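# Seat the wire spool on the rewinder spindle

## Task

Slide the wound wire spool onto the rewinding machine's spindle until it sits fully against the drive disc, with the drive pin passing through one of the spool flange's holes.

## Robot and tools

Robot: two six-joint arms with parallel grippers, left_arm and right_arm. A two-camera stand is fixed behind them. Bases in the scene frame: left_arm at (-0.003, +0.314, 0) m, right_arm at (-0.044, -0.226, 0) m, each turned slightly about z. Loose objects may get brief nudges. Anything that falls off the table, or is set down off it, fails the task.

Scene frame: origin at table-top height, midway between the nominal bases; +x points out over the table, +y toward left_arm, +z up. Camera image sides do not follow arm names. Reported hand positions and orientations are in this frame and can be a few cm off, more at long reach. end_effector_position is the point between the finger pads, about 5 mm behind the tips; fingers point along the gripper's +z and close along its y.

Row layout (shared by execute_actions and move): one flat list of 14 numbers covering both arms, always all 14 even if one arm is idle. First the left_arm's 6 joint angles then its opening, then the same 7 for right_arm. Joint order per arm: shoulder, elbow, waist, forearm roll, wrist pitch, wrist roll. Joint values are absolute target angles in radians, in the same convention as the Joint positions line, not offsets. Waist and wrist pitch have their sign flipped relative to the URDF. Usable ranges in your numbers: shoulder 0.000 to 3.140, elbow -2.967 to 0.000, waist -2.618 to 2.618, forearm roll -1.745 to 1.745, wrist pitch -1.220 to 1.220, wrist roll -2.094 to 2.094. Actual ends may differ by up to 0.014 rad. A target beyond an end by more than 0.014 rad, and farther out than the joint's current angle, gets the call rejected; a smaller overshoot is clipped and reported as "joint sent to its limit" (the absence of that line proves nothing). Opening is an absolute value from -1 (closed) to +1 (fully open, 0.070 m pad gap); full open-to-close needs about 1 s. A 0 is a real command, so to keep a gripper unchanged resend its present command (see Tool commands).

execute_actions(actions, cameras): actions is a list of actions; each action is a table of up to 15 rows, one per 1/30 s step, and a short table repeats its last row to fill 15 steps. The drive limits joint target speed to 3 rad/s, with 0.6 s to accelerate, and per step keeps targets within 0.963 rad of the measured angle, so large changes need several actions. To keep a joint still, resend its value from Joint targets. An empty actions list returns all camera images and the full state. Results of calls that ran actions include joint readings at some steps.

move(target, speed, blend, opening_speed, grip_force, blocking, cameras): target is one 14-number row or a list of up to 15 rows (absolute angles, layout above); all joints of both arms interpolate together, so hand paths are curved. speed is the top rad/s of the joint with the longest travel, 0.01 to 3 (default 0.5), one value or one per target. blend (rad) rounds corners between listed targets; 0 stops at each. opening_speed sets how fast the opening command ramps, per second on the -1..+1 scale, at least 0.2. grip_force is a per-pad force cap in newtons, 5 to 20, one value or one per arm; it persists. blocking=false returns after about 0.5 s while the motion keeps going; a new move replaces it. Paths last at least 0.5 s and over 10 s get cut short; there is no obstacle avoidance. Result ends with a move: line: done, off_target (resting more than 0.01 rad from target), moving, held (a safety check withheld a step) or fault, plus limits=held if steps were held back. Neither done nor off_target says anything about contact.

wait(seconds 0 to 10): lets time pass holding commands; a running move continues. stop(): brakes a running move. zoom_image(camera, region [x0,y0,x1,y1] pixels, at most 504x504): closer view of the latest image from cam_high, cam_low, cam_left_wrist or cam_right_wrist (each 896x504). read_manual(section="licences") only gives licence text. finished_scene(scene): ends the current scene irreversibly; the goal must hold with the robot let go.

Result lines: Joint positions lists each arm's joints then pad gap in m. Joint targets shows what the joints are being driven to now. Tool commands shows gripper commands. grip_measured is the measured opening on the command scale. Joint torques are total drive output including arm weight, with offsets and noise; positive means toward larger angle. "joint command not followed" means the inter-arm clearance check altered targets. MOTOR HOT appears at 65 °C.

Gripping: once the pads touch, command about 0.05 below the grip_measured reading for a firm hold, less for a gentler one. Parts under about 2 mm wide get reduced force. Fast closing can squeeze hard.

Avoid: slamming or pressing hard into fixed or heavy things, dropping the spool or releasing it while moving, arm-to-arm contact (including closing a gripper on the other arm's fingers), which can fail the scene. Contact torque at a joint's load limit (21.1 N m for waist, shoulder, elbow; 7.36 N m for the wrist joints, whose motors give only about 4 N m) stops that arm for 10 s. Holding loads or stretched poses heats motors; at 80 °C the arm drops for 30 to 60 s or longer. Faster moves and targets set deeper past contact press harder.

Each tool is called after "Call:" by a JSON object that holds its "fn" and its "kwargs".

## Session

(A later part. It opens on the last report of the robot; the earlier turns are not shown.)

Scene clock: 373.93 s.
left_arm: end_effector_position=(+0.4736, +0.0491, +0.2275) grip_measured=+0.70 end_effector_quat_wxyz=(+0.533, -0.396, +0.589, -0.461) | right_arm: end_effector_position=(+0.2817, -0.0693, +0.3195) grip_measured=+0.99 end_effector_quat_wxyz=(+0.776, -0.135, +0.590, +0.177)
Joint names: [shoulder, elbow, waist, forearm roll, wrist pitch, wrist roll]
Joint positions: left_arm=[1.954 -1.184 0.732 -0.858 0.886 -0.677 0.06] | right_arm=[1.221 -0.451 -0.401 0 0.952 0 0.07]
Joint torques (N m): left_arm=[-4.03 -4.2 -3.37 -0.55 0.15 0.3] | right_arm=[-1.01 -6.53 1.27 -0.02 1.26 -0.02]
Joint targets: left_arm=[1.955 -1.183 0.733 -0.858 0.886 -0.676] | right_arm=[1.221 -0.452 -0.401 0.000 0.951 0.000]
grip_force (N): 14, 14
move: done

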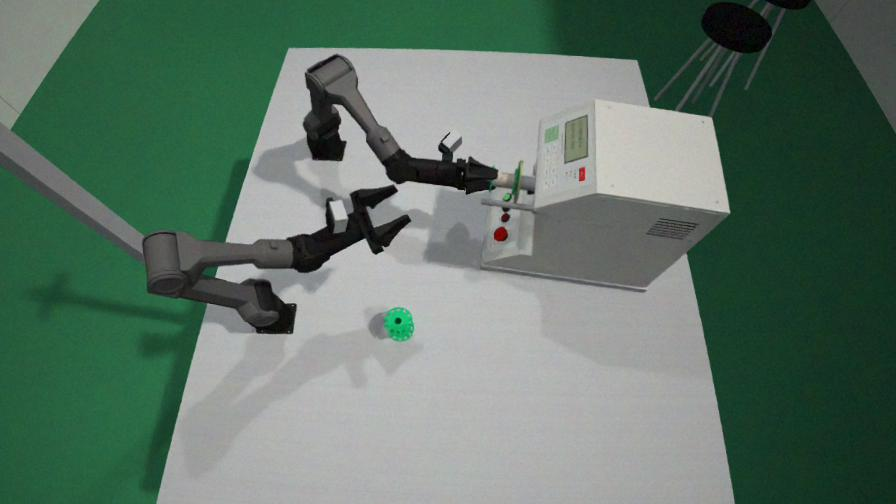

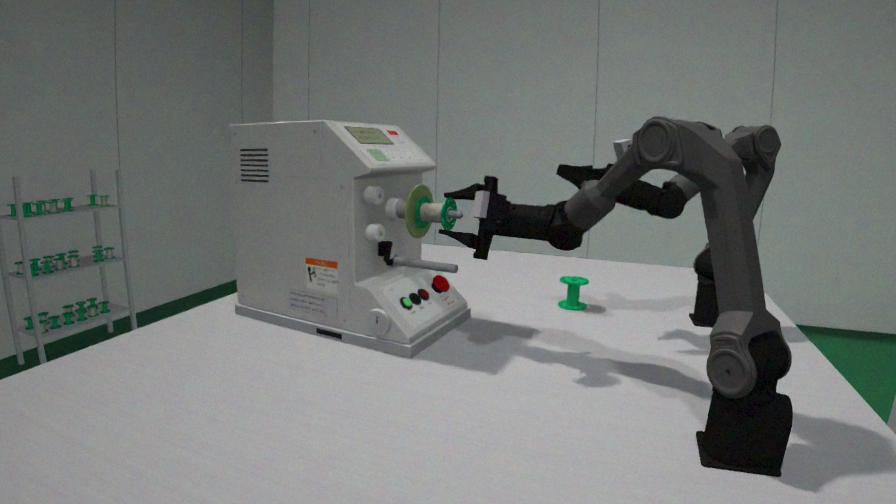

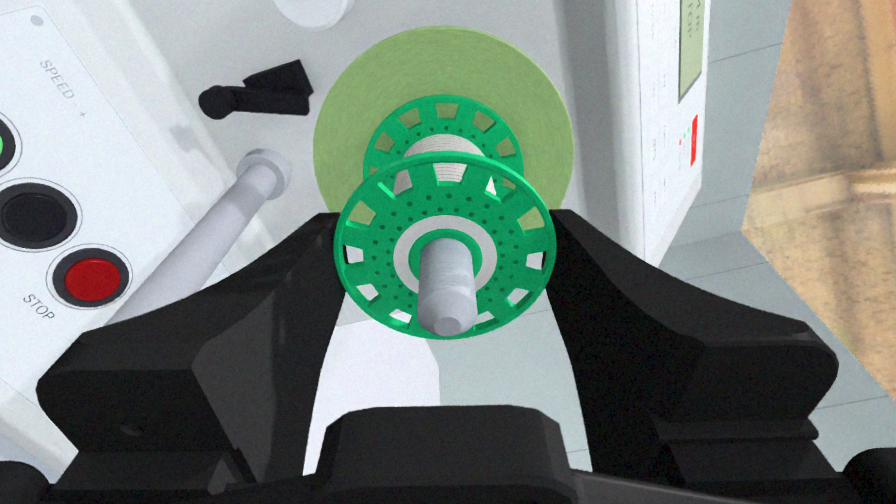

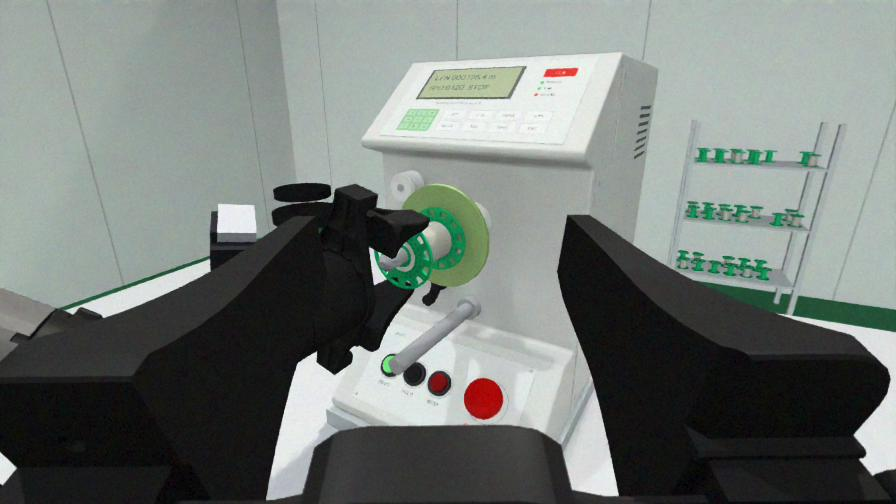

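Call:
{"fn": "move", "kwargs": {"target": [[1.9548,-1.1831,0.7327,-0.8578,0.8861,-0.6313,0.60,1.2213,-0.4516,-0.4005,0,0.9515,0,1]], "speed": 0.1, "cameras": ["cam_high","cam_right_wrist"]}}

Call:
{"fn": "zoom_image", "kwargs": {"camera": "cam_right_wrist", "region": [415, 200, 475, 275]}}

Call:
{"fn": "zoom_image", "kwargs": {"camera": "cam_high", "region": [505, 158, 535, 208]}}

Scene clock: 385.80 s.
left_arm: end_effector_position=(+0.4735, +0.0491, +0.2272) grip_measured=+0.70 end_effector_quat_wxyz=(+0.544, -0.382, +0.598, -0.448) | right_arm: end_effector_position=(+0.2817, -0.0693, +0.3195) grip_measured=+0.99 end_effector_quat_wxyz=(+0.776, -0.135, +0.590, +0.177)
Joint names: [shoulder, elbow, waist, forearm roll, wrist pitch, wrist roll]
Joint positions: left_arm=[1.954 -1.183 0.732 -0.858 0.886 -0.631 0.06] | right_arm=[1.221 -0.451 -0.401 0 0.952 0 0.07]
Joint torques (N m): left_arm=[-6.34 -1.69 -0.25 -0.47 0.14 -0.02] | right_arm=[-1.01 -6.5 1.29 -0.02 1.26 -0.02]
Joint targets: left_arm=[1.955 -1.183 0.733 -0.858 0.886 -0.631] | right_arm=[1.221 -0.452 -0.401 0.000 0.951 0.000]
grip_force (N): 14, 14
move: done
Images, in order (width x height): cam_high 896x504, cam_right_wrist 896x504.

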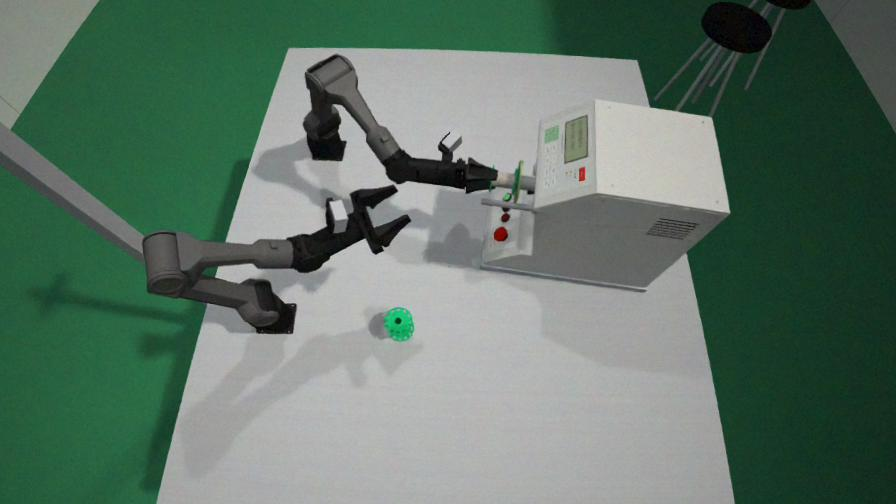

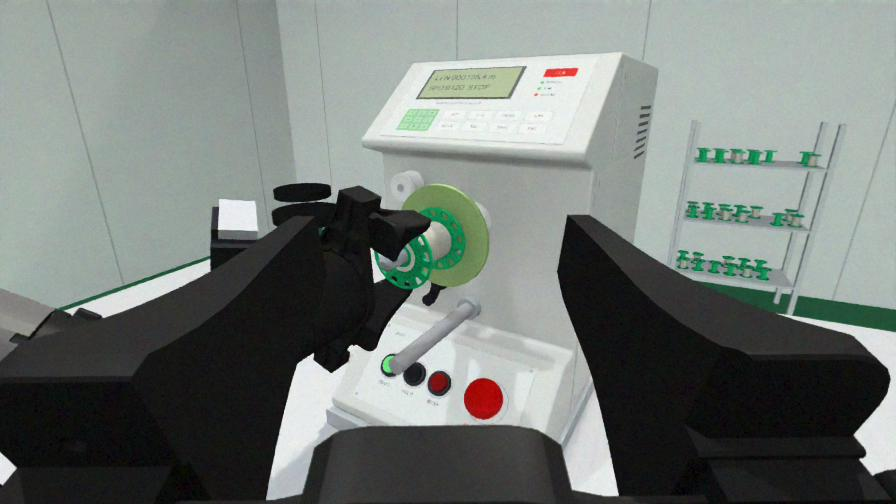

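Scaled by 6.720 from the camera's 896x504 image, which has a finer 1280x720 frame.

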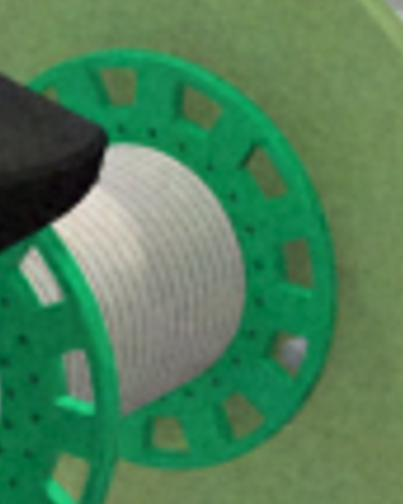

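Scaled by 10.080 from the camera's 896x504 image, which has a finer 1280x720 frame.

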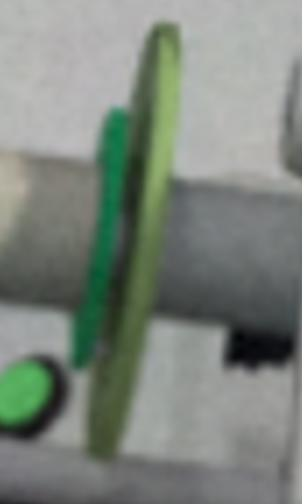

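Call:
{"fn": "move", "kwargs": {"target": [[1.9595,-1.1909,0.7293,-0.8558,0.8822,-0.6303,0.60,1.2213,-0.4516,-0.4005,0,0.9515,0,1]], "speed": 0.04, "cameras": ["cam_high","cam_right_wrist"]}}

Call:
{"fn": "zoom_image", "kwargs": {"camera": "cam_right_wrist", "region": [415, 200, 475, 275]}}

Call:
{"fn": "zoom_image", "kwargs": {"camera": "cam_high", "region": [505, 158, 535, 208]}}

Scene clock: 388.20 s.
left_arm: end_effector_position=(+0.4751, +0.0484, +0.2277) grip_measured=+0.70 end_effector_quat_wxyz=(+0.544, -0.382, +0.598, -0.449) | right_arm: end_effector_position=(+0.2817, -0.0693, +0.3195) grip_measured=+0.99 end_effector_quat_wxyz=(+0.776, -0.135, +0.590, +0.177)
Joint names: [shoulder, elbow, waist, forearm roll, wrist pitch, wrist roll]
Joint positions: left_arm=[1.959 -1.191 0.73 -0.856 0.883 -0.631 0.06] | right_arm=[1.221 -0.451 -0.401 0 0.952 0 0.07]
Joint torques (N m): left_arm=[-5.08 -5.09 -1.43 -0.07 0.1 0.33] | right_arm=[-1.01 -6.52 1.26 -0.02 1.25 -0.02]
Joint targets: left_arm=[1.959 -1.191 0.729 -0.856 0.882 -0.630] | right_arm=[1.221 -0.452 -0.401 0.000 0.951 0.000]
grip_force (N): 14, 14
move: done
Images, in order (width x height): cam_high 896x504, cam_right_wrist 896x504.

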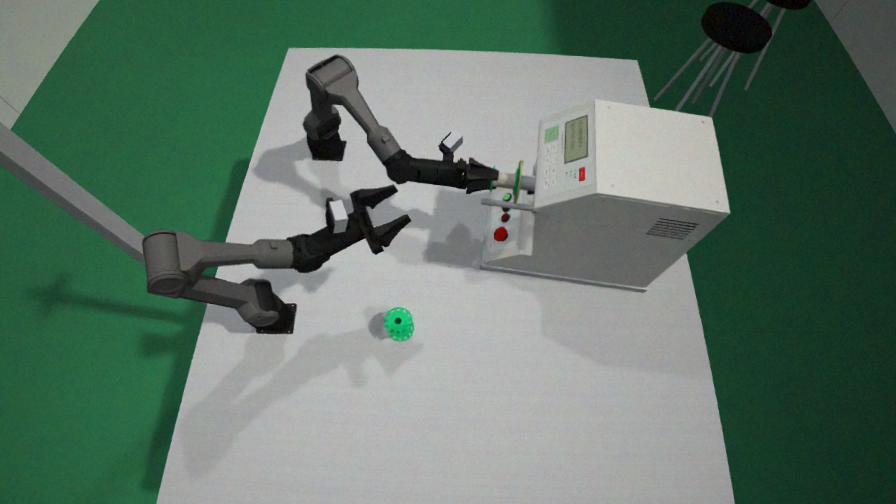

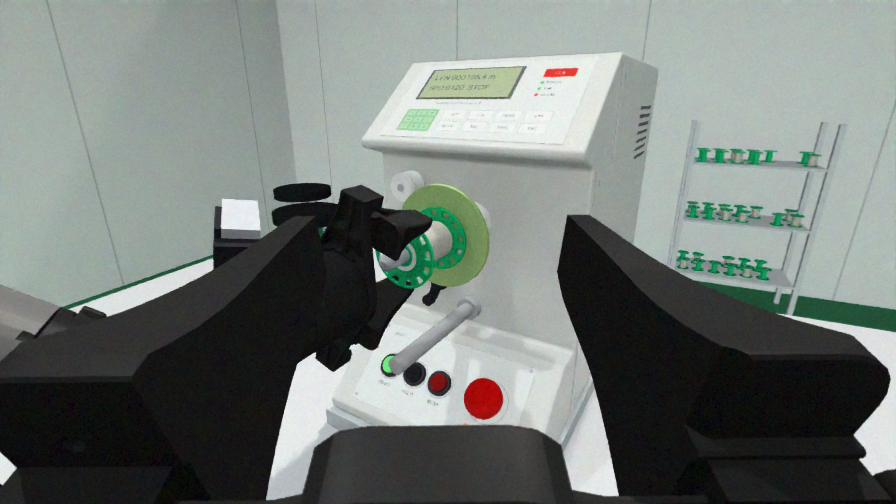

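Scaled by 6.720 from the camera's 896x504 image, which has a finer 1280x720 frame.

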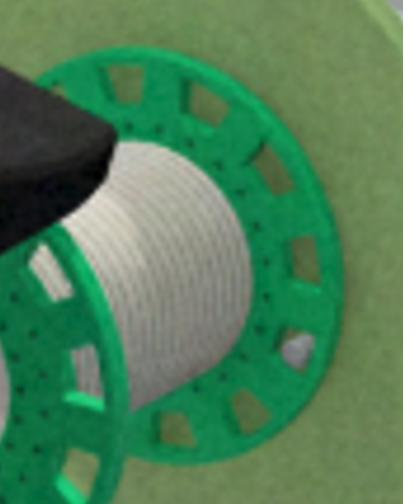

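Scaled by 10.080 from the camera's 896x504 image, which has a finer 1280x720 frame.

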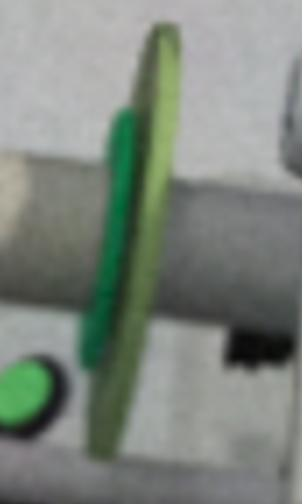

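Call:
{"fn": "move", "kwargs": {"target": [[1.9642,-1.1987,0.7259,-0.8538,0.8783,-0.6293,0.60,1.2213,-0.4516,-0.4005,0,0.9515,0,1]], "speed": 0.04, "cameras": ["cam_high","cam_right_wrist"]}}

Call:
{"fn": "zoom_image", "kwargs": {"camera": "cam_right_wrist", "region": [415, 200, 475, 275]}}

Call:
{"fn": "zoom_image", "kwargs": {"camera": "cam_high", "region": [505, 158, 535, 208]}}

Scene clock: 391.00 s.
left_arm: end_effector_position=(+0.4773, +0.0482, +0.2272) grip_measured=+0.70 end_effector_quat_wxyz=(+0.544, -0.381, +0.598, -0.448) | right_arm: end_effector_position=(+0.2817, -0.0693, +0.3195) grip_measured=+0.99 end_effector_quat_wxyz=(+0.776, -0.135, +0.590, +0.177)
Joint names: [shoulder, elbow, waist, forearm roll, wrist pitch, wrist roll]
Joint positions: left_arm=[1.964 -1.199 0.726 -0.855 0.879 -0.63 0.06] | right_arm=[1.221 -0.451 -0.401 0 0.952 0 0.07]
Joint torques (N m): left_arm=[-5.54 -5.12 -1.87 -0.16 0.21 0.32] | right_arm=[-1.04 -6.53 1.27 -0.01 1.25 -0.02]
Joint targets: left_arm=[1.964 -1.199 0.726 -0.854 0.878 -0.629] | right_arm=[1.221 -0.452 -0.401 0.000 0.951 0.000]
grip_force (N): 14, 14
move: done
Images, in order (width x height): cam_high 896x504, cam_right_wrist 896x504.

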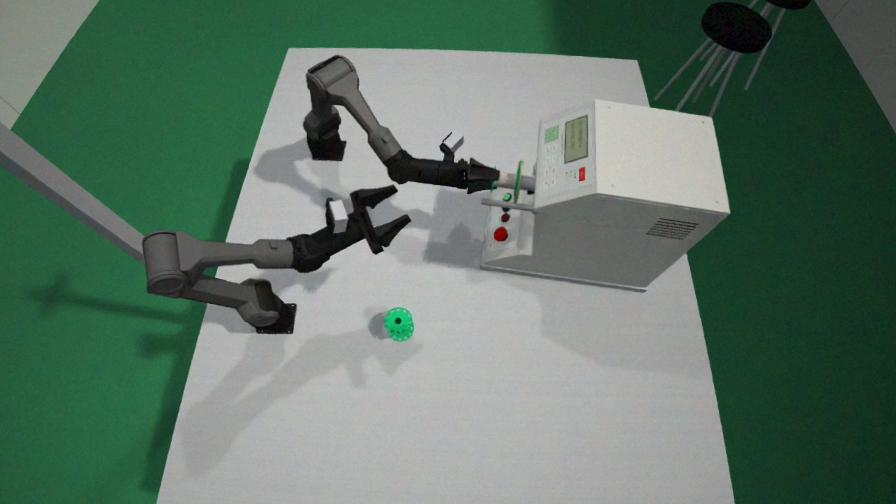

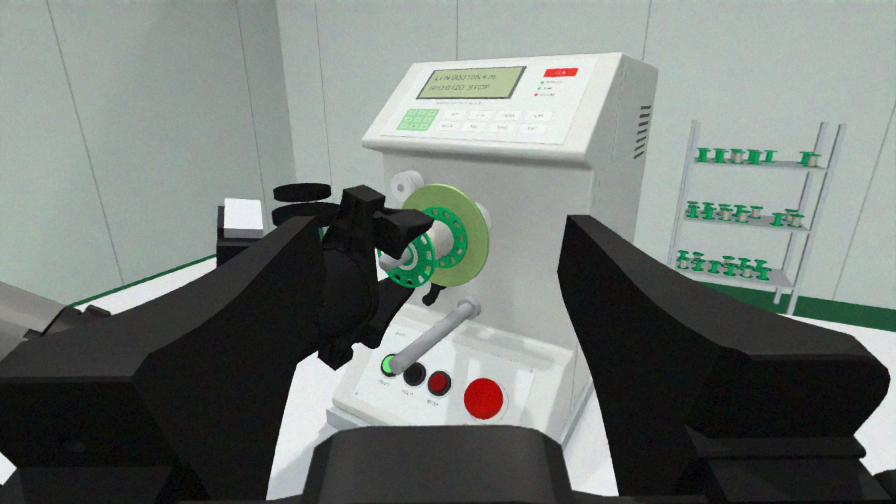

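Scaled by 6.720 from the camera's 896x504 image, which has a finer 1280x720 frame.

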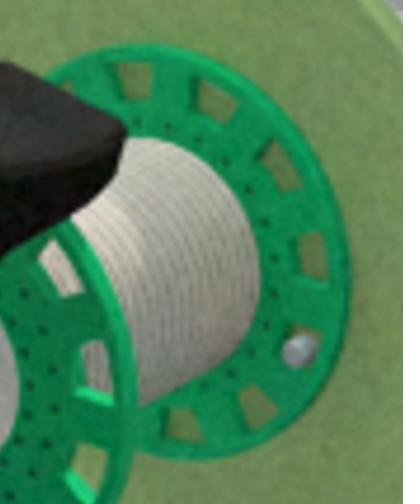

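Scaled by 10.080 from the camera's 896x504 image, which has a finer 1280x720 frame.

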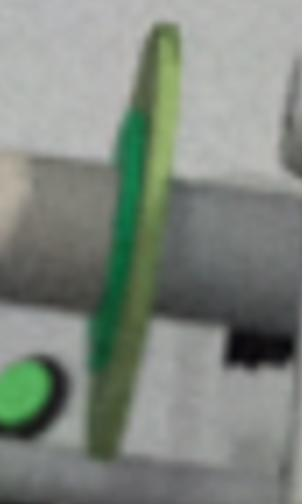

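Call:
{"fn": "move", "kwargs": {"target": [[1.9689,-1.2065,0.7225,-0.8518,0.8744,-0.6283,0.60,1.2213,-0.4516,-0.4005,0,0.9515,0,1]], "speed": 0.04, "cameras": ["cam_high","cam_right_wrist","cam_low"]}}

Call:
{"fn": "zoom_image", "kwargs": {"camera": "cam_right_wrist", "region": [415, 200, 475, 275]}}

Call:
{"fn": "zoom_image", "kwargs": {"camera": "cam_high", "region": [505, 158, 535, 208]}}

Call:
{"fn": "zoom_image", "kwargs": {"camera": "cam_low", "region": [390, 165, 480, 265]}}

Scene clock: 393.00 s.
left_arm: end_effector_position=(+0.4790, +0.0477, +0.2276) grip_measured=+0.69 end_effector_quat_wxyz=(+0.544, -0.381, +0.598, -0.449) | right_arm: end_effector_position=(+0.2817, -0.0693, +0.3195) grip_measured=+0.99 end_effector_quat_wxyz=(+0.776, -0.135, +0.590, +0.177)
Joint names: [shoulder, elbow, waist, forearm roll, wrist pitch, wrist roll]
Joint positions: left_arm=[1.968 -1.206 0.723 -0.852 0.875 -0.629 0.059] | right_arm=[1.221 -0.451 -0.401 0 0.952 0 0.07]
Joint torques (N m): left_arm=[-5.14 -6.85 -2.92 0.04 0.22 0.3] | right_arm=[-1.05 -6.52 1.28 -0.02 1.25 -0.02]
Joint targets: left_arm=[1.969 -1.206 0.722 -0.852 0.874 -0.628] | right_arm=[1.221 -0.452 -0.401 0.000 0.951 0.000]
grip_force (N): 14, 14
move: done
Images, in order (width x height): cam_high 896x504, cam_low 896x504, cam_right_wrist 896x504.

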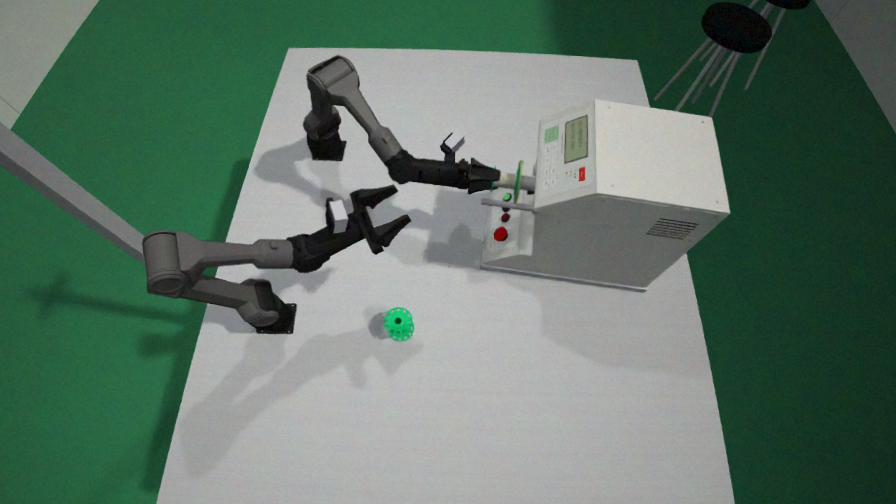

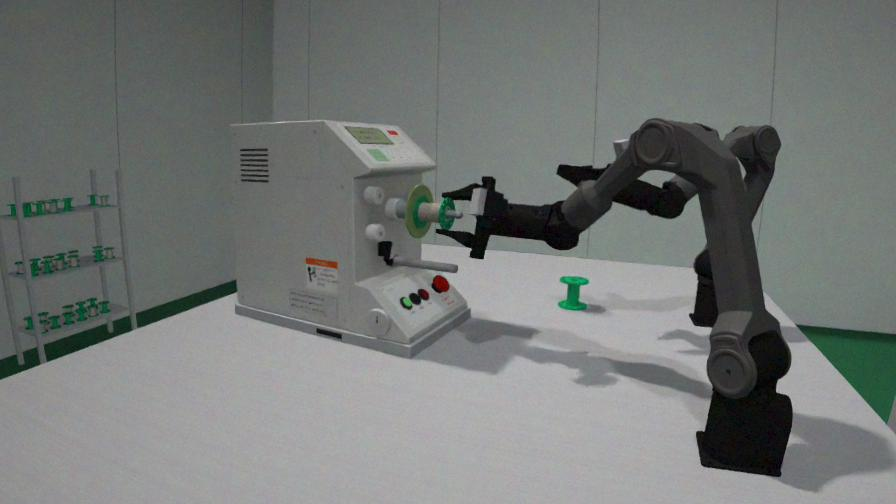

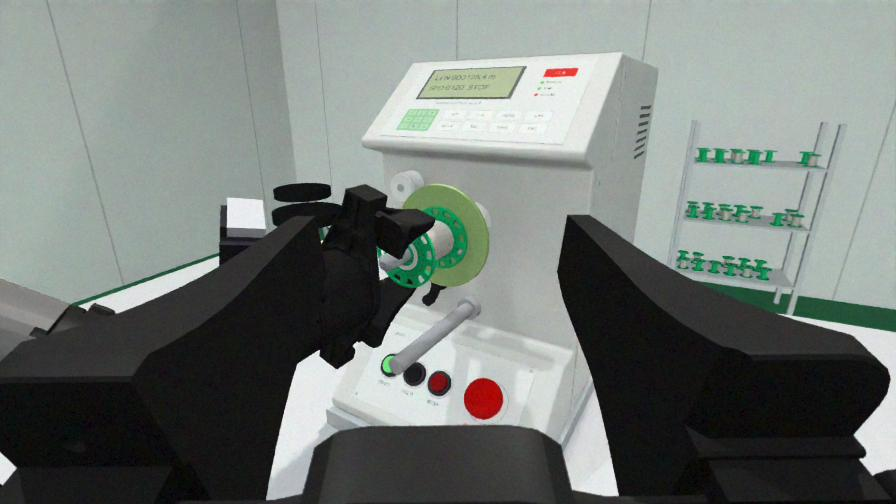

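Scaled by 6.720 from the camera's 896x504 image, which has a finer 1280x720 frame.

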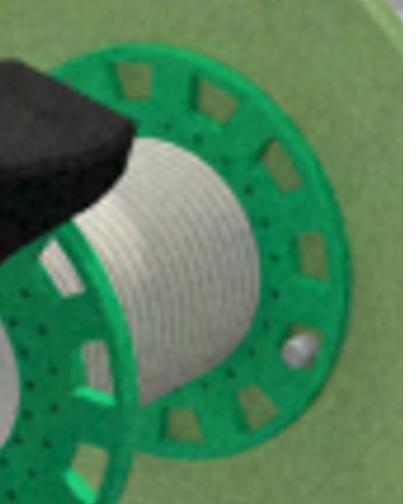

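Scaled by 10.080 from the camera's 896x504 image, which has a finer 1280x720 frame.

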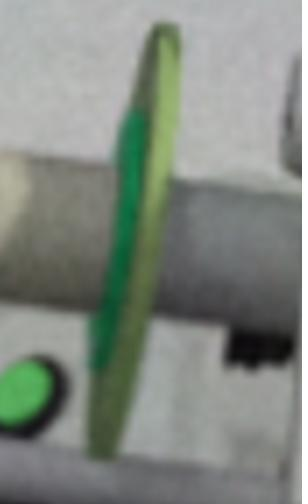

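Scaled by 5.040 from the camera's 896x504 image, which has a finer 1280x720 frame.

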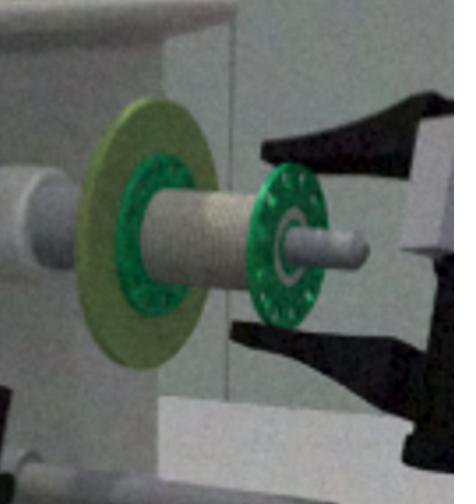

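Call:
{"fn": "move", "kwargs": {"target": [[1.9685,-1.2060,0.7225,-0.8518,0.8744,-0.6283,1.0,1.2213,-0.4516,-0.4005,0,0.9515,0,1]], "speed": 0.1, "opening_speed": 0.5, "cameras": ["cam_left_wrist"]}}

Call:
{"fn": "zoom_image", "kwargs": {"camera": "cam_left_wrist", "region": [310, 120, 600, 360]}}

Scene clock: 395.63 s.
left_arm: end_effector_position=(+0.4798, +0.0487, +0.2266) grip_measured=+0.99 end_effector_quat_wxyz=(+0.544, -0.381, +0.598, -0.448) | right_arm: end_effector_position=(+0.2817, -0.0693, +0.3195) grip_measured=+0.99 end_effector_quat_wxyz=(+0.776, -0.135, +0.590, +0.177)
Joint names: [shoulder, elbow, waist, forearm roll, wrist pitch, wrist roll]
Joint positions: left_arm=[1.97 -1.206 0.721 -0.852 0.875 -0.629 0.07] | right_arm=[1.221 -0.451 -0.401 0 0.952 0 0.07]
Joint torques (N m): left_arm=[-9.74 -4.99 1.09 0.54 0.57 0.22] | right_arm=[-1.04 -6.51 1.24 -0.01 1.26 -0.03]
Joint targets: left_arm=[1.968 -1.206 0.722 -0.852 0.874 -0.628] | right_arm=[1.221 -0.452 -0.401 0.000 0.951 0.000]
grip_force (N): 14, 14
move: done
Images, in order (width x height): cam_left_wrist 896x504.

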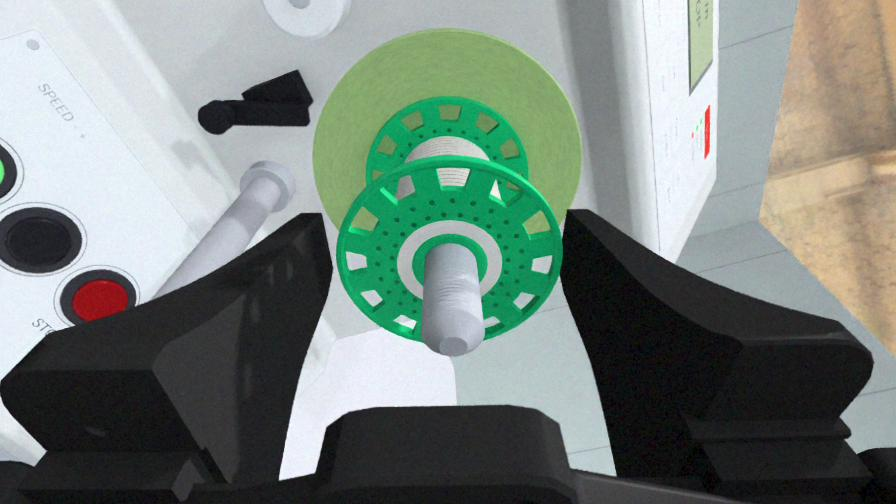

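Scaled by 1.738 from the camera's 896x504 image, which has a finer 1280x720 frame.

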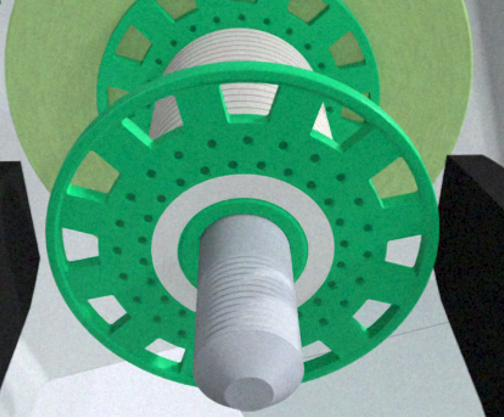

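Call:
{"fn": "move", "kwargs": {"target": [[1.9501,-1.1753,0.7361,-0.8598,0.8900,-0.6320,1.0,1.2213,-0.4516,-0.4005,0,0.9515,0,1],[1.9034,-1.0994,0.7715,-0.8798,0.9294,-0.6390,1.0,1.2213,-0.4516,-0.4005,0,0.9515,0,1],[1.8588,-1.0282,0.8105,-0.9000,0.9680,-0.6460,1.0,1.2213,-0.4516,-0.4005,0,0.9515,0,1],[1.7947,-0.9301,0.8765,-0.9506,1.0272,-0.6600,1.0,1.2213,-0.4516,-0.4005,0,0.9515,0,1]], "speed": 0.12, "blend": 0.01, "cameras": ["all"]}}

Call:
{"fn": "zoom_image", "kwargs": {"camera": "cam_right_wrist", "region": [345, 175, 500, 305]}}

Call:
{"fn": "zoom_image", "kwargs": {"camera": "cam_high", "region": [480, 150, 560, 220]}}

Call:
{"fn": "zoom_image", "kwargs": {"camera": "cam_low", "region": [390, 165, 480, 265]}}

Scene clock: 402.73 s.
left_arm: end_effector_position=(+0.4017, +0.0577, +0.2276) grip_measured=+0.99 end_effector_quat_wxyz=(+0.539, -0.388, +0.594, -0.454) | right_arm: end_effector_position=(+0.2817, -0.0693, +0.3195) grip_measured=+0.99 end_effector_quat_wxyz=(+0.776, -0.135, +0.590, +0.177)
Joint names: [shoulder, elbow, waist, forearm roll, wrist pitch, wrist roll]
Joint positions: left_arm=[1.794 -0.929 0.877 -0.951 1.028 -0.66 0.07] | right_arm=[1.221 -0.451 -0.401 0 0.952 0 0.07]
Joint torques (N m): left_arm=[-7.26 -5.79 0.48 0.58 0.48 0.02] | right_arm=[-1.02 -6.48 1.25 -0.01 1.25 -0.02]
Joint targets: left_arm=[1.795 -0.930 0.877 -0.951 1.027 -0.660] | right_arm=[1.221 -0.452 -0.401 0.000 0.951 0.000]
grip_force (N): 14, 14
move: done

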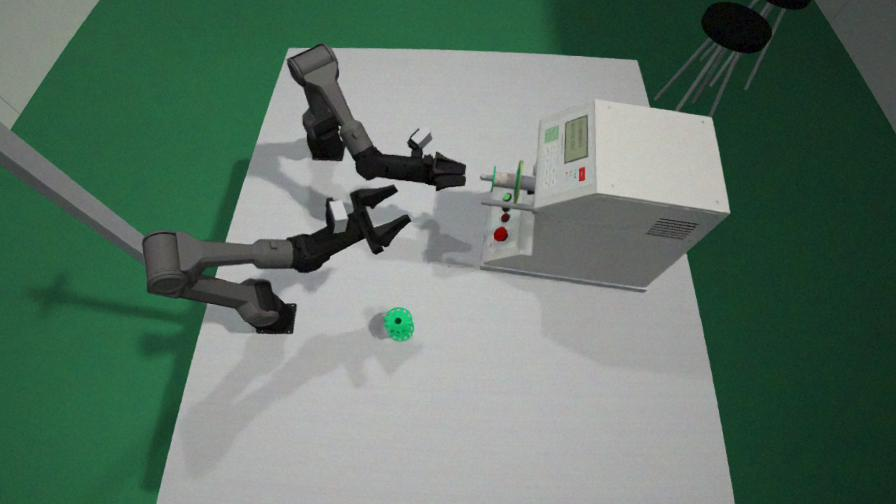

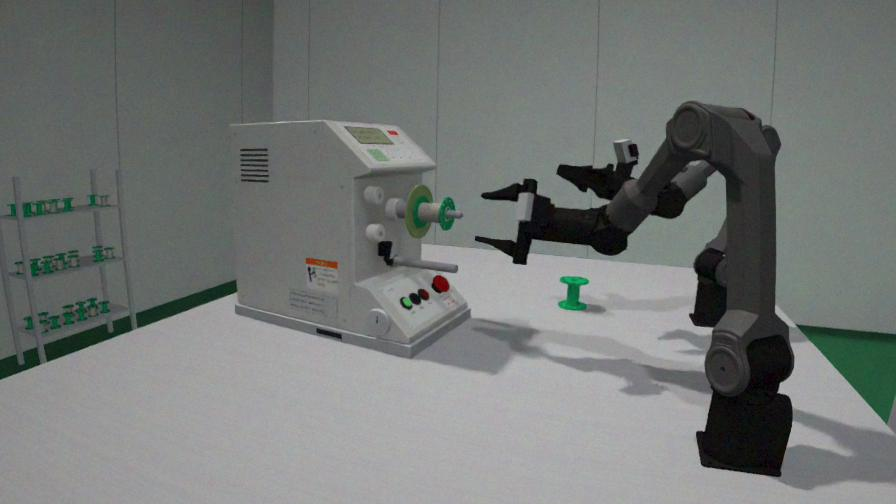

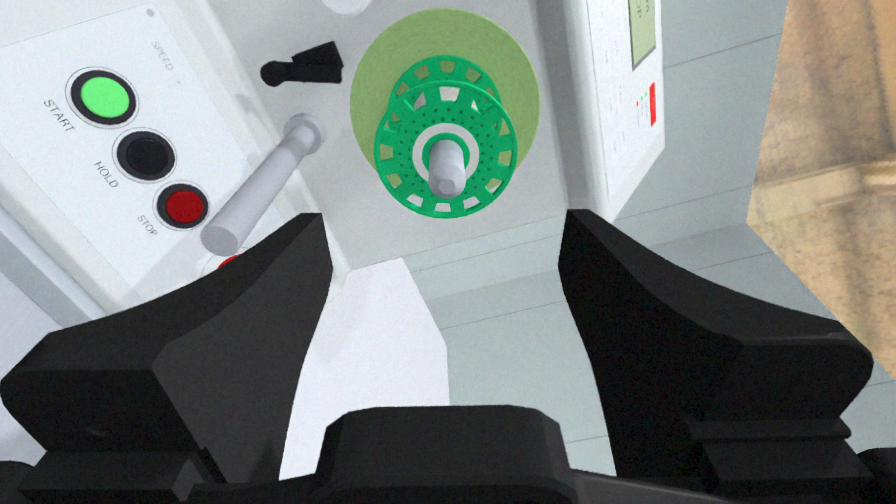

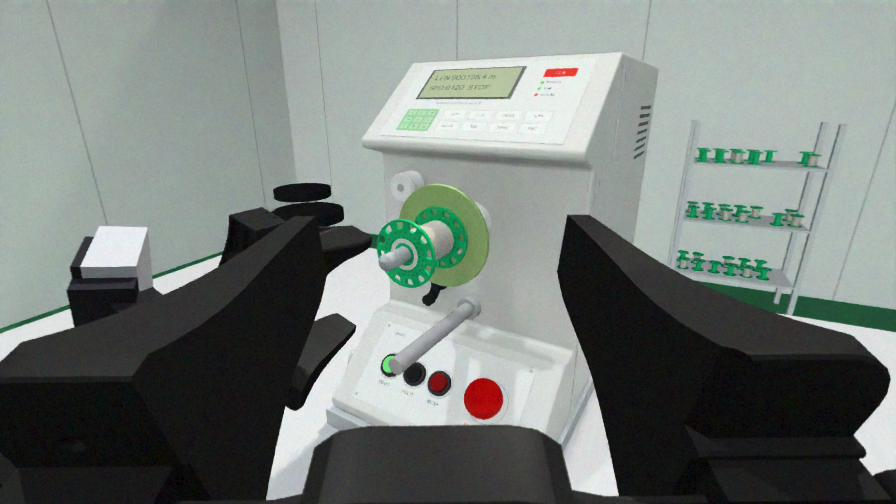

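Scaled by 3.252 from the camera's 896x504 image, which has a finer 1280x720 frame.

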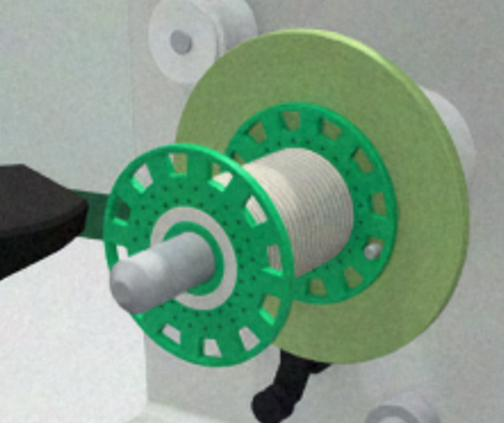

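Scaled by 6.300 from the camera's 896x504 image, which has a finer 1280x720 frame.

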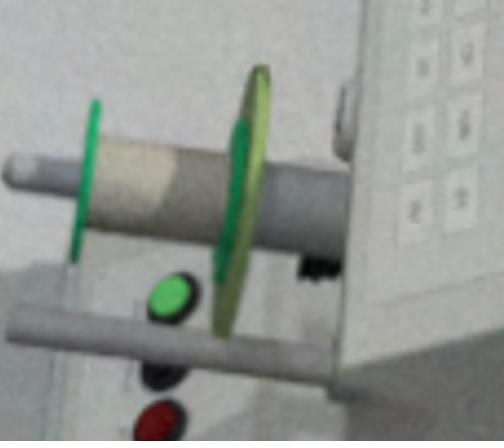

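Scaled by 5.040 from the camera's 896x504 image, which has a finer 1280x720 frame.

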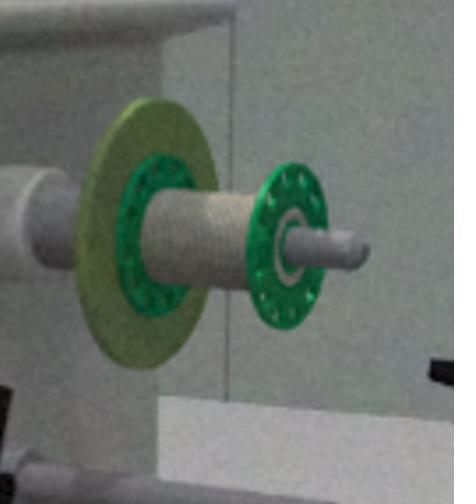

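Call:
{"fn": "zoom_image", "kwargs": {"camera": "cam_right_wrist", "region": [415, 200, 475, 275]}}

Call:
{"fn": "zoom_image", "kwargs": {"camera": "cam_high", "region": [505, 158, 535, 208]}}

Scaled by 6.720 from the camera's 896x504 image, which has a finer 1280x720 frame.

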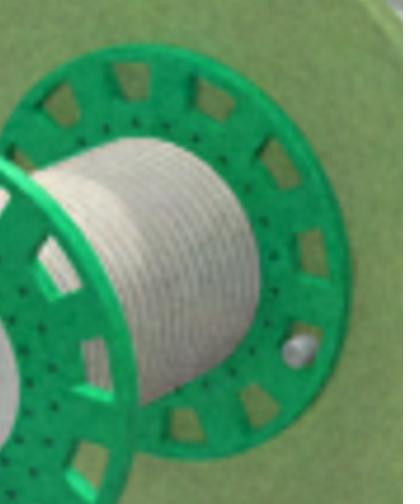

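Scaled by 10.080 from the camera's 896x504 image, which has a finer 1280x720 frame.

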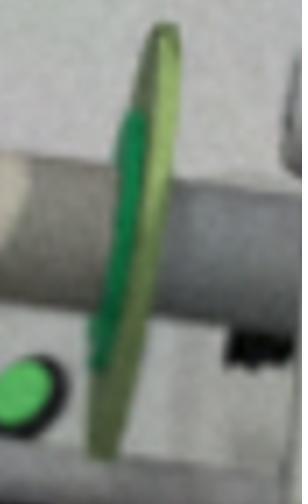

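Call:
{"fn": "finished_scene", "kwargs": {"scene": 1}}

The scene is finished: the task was done.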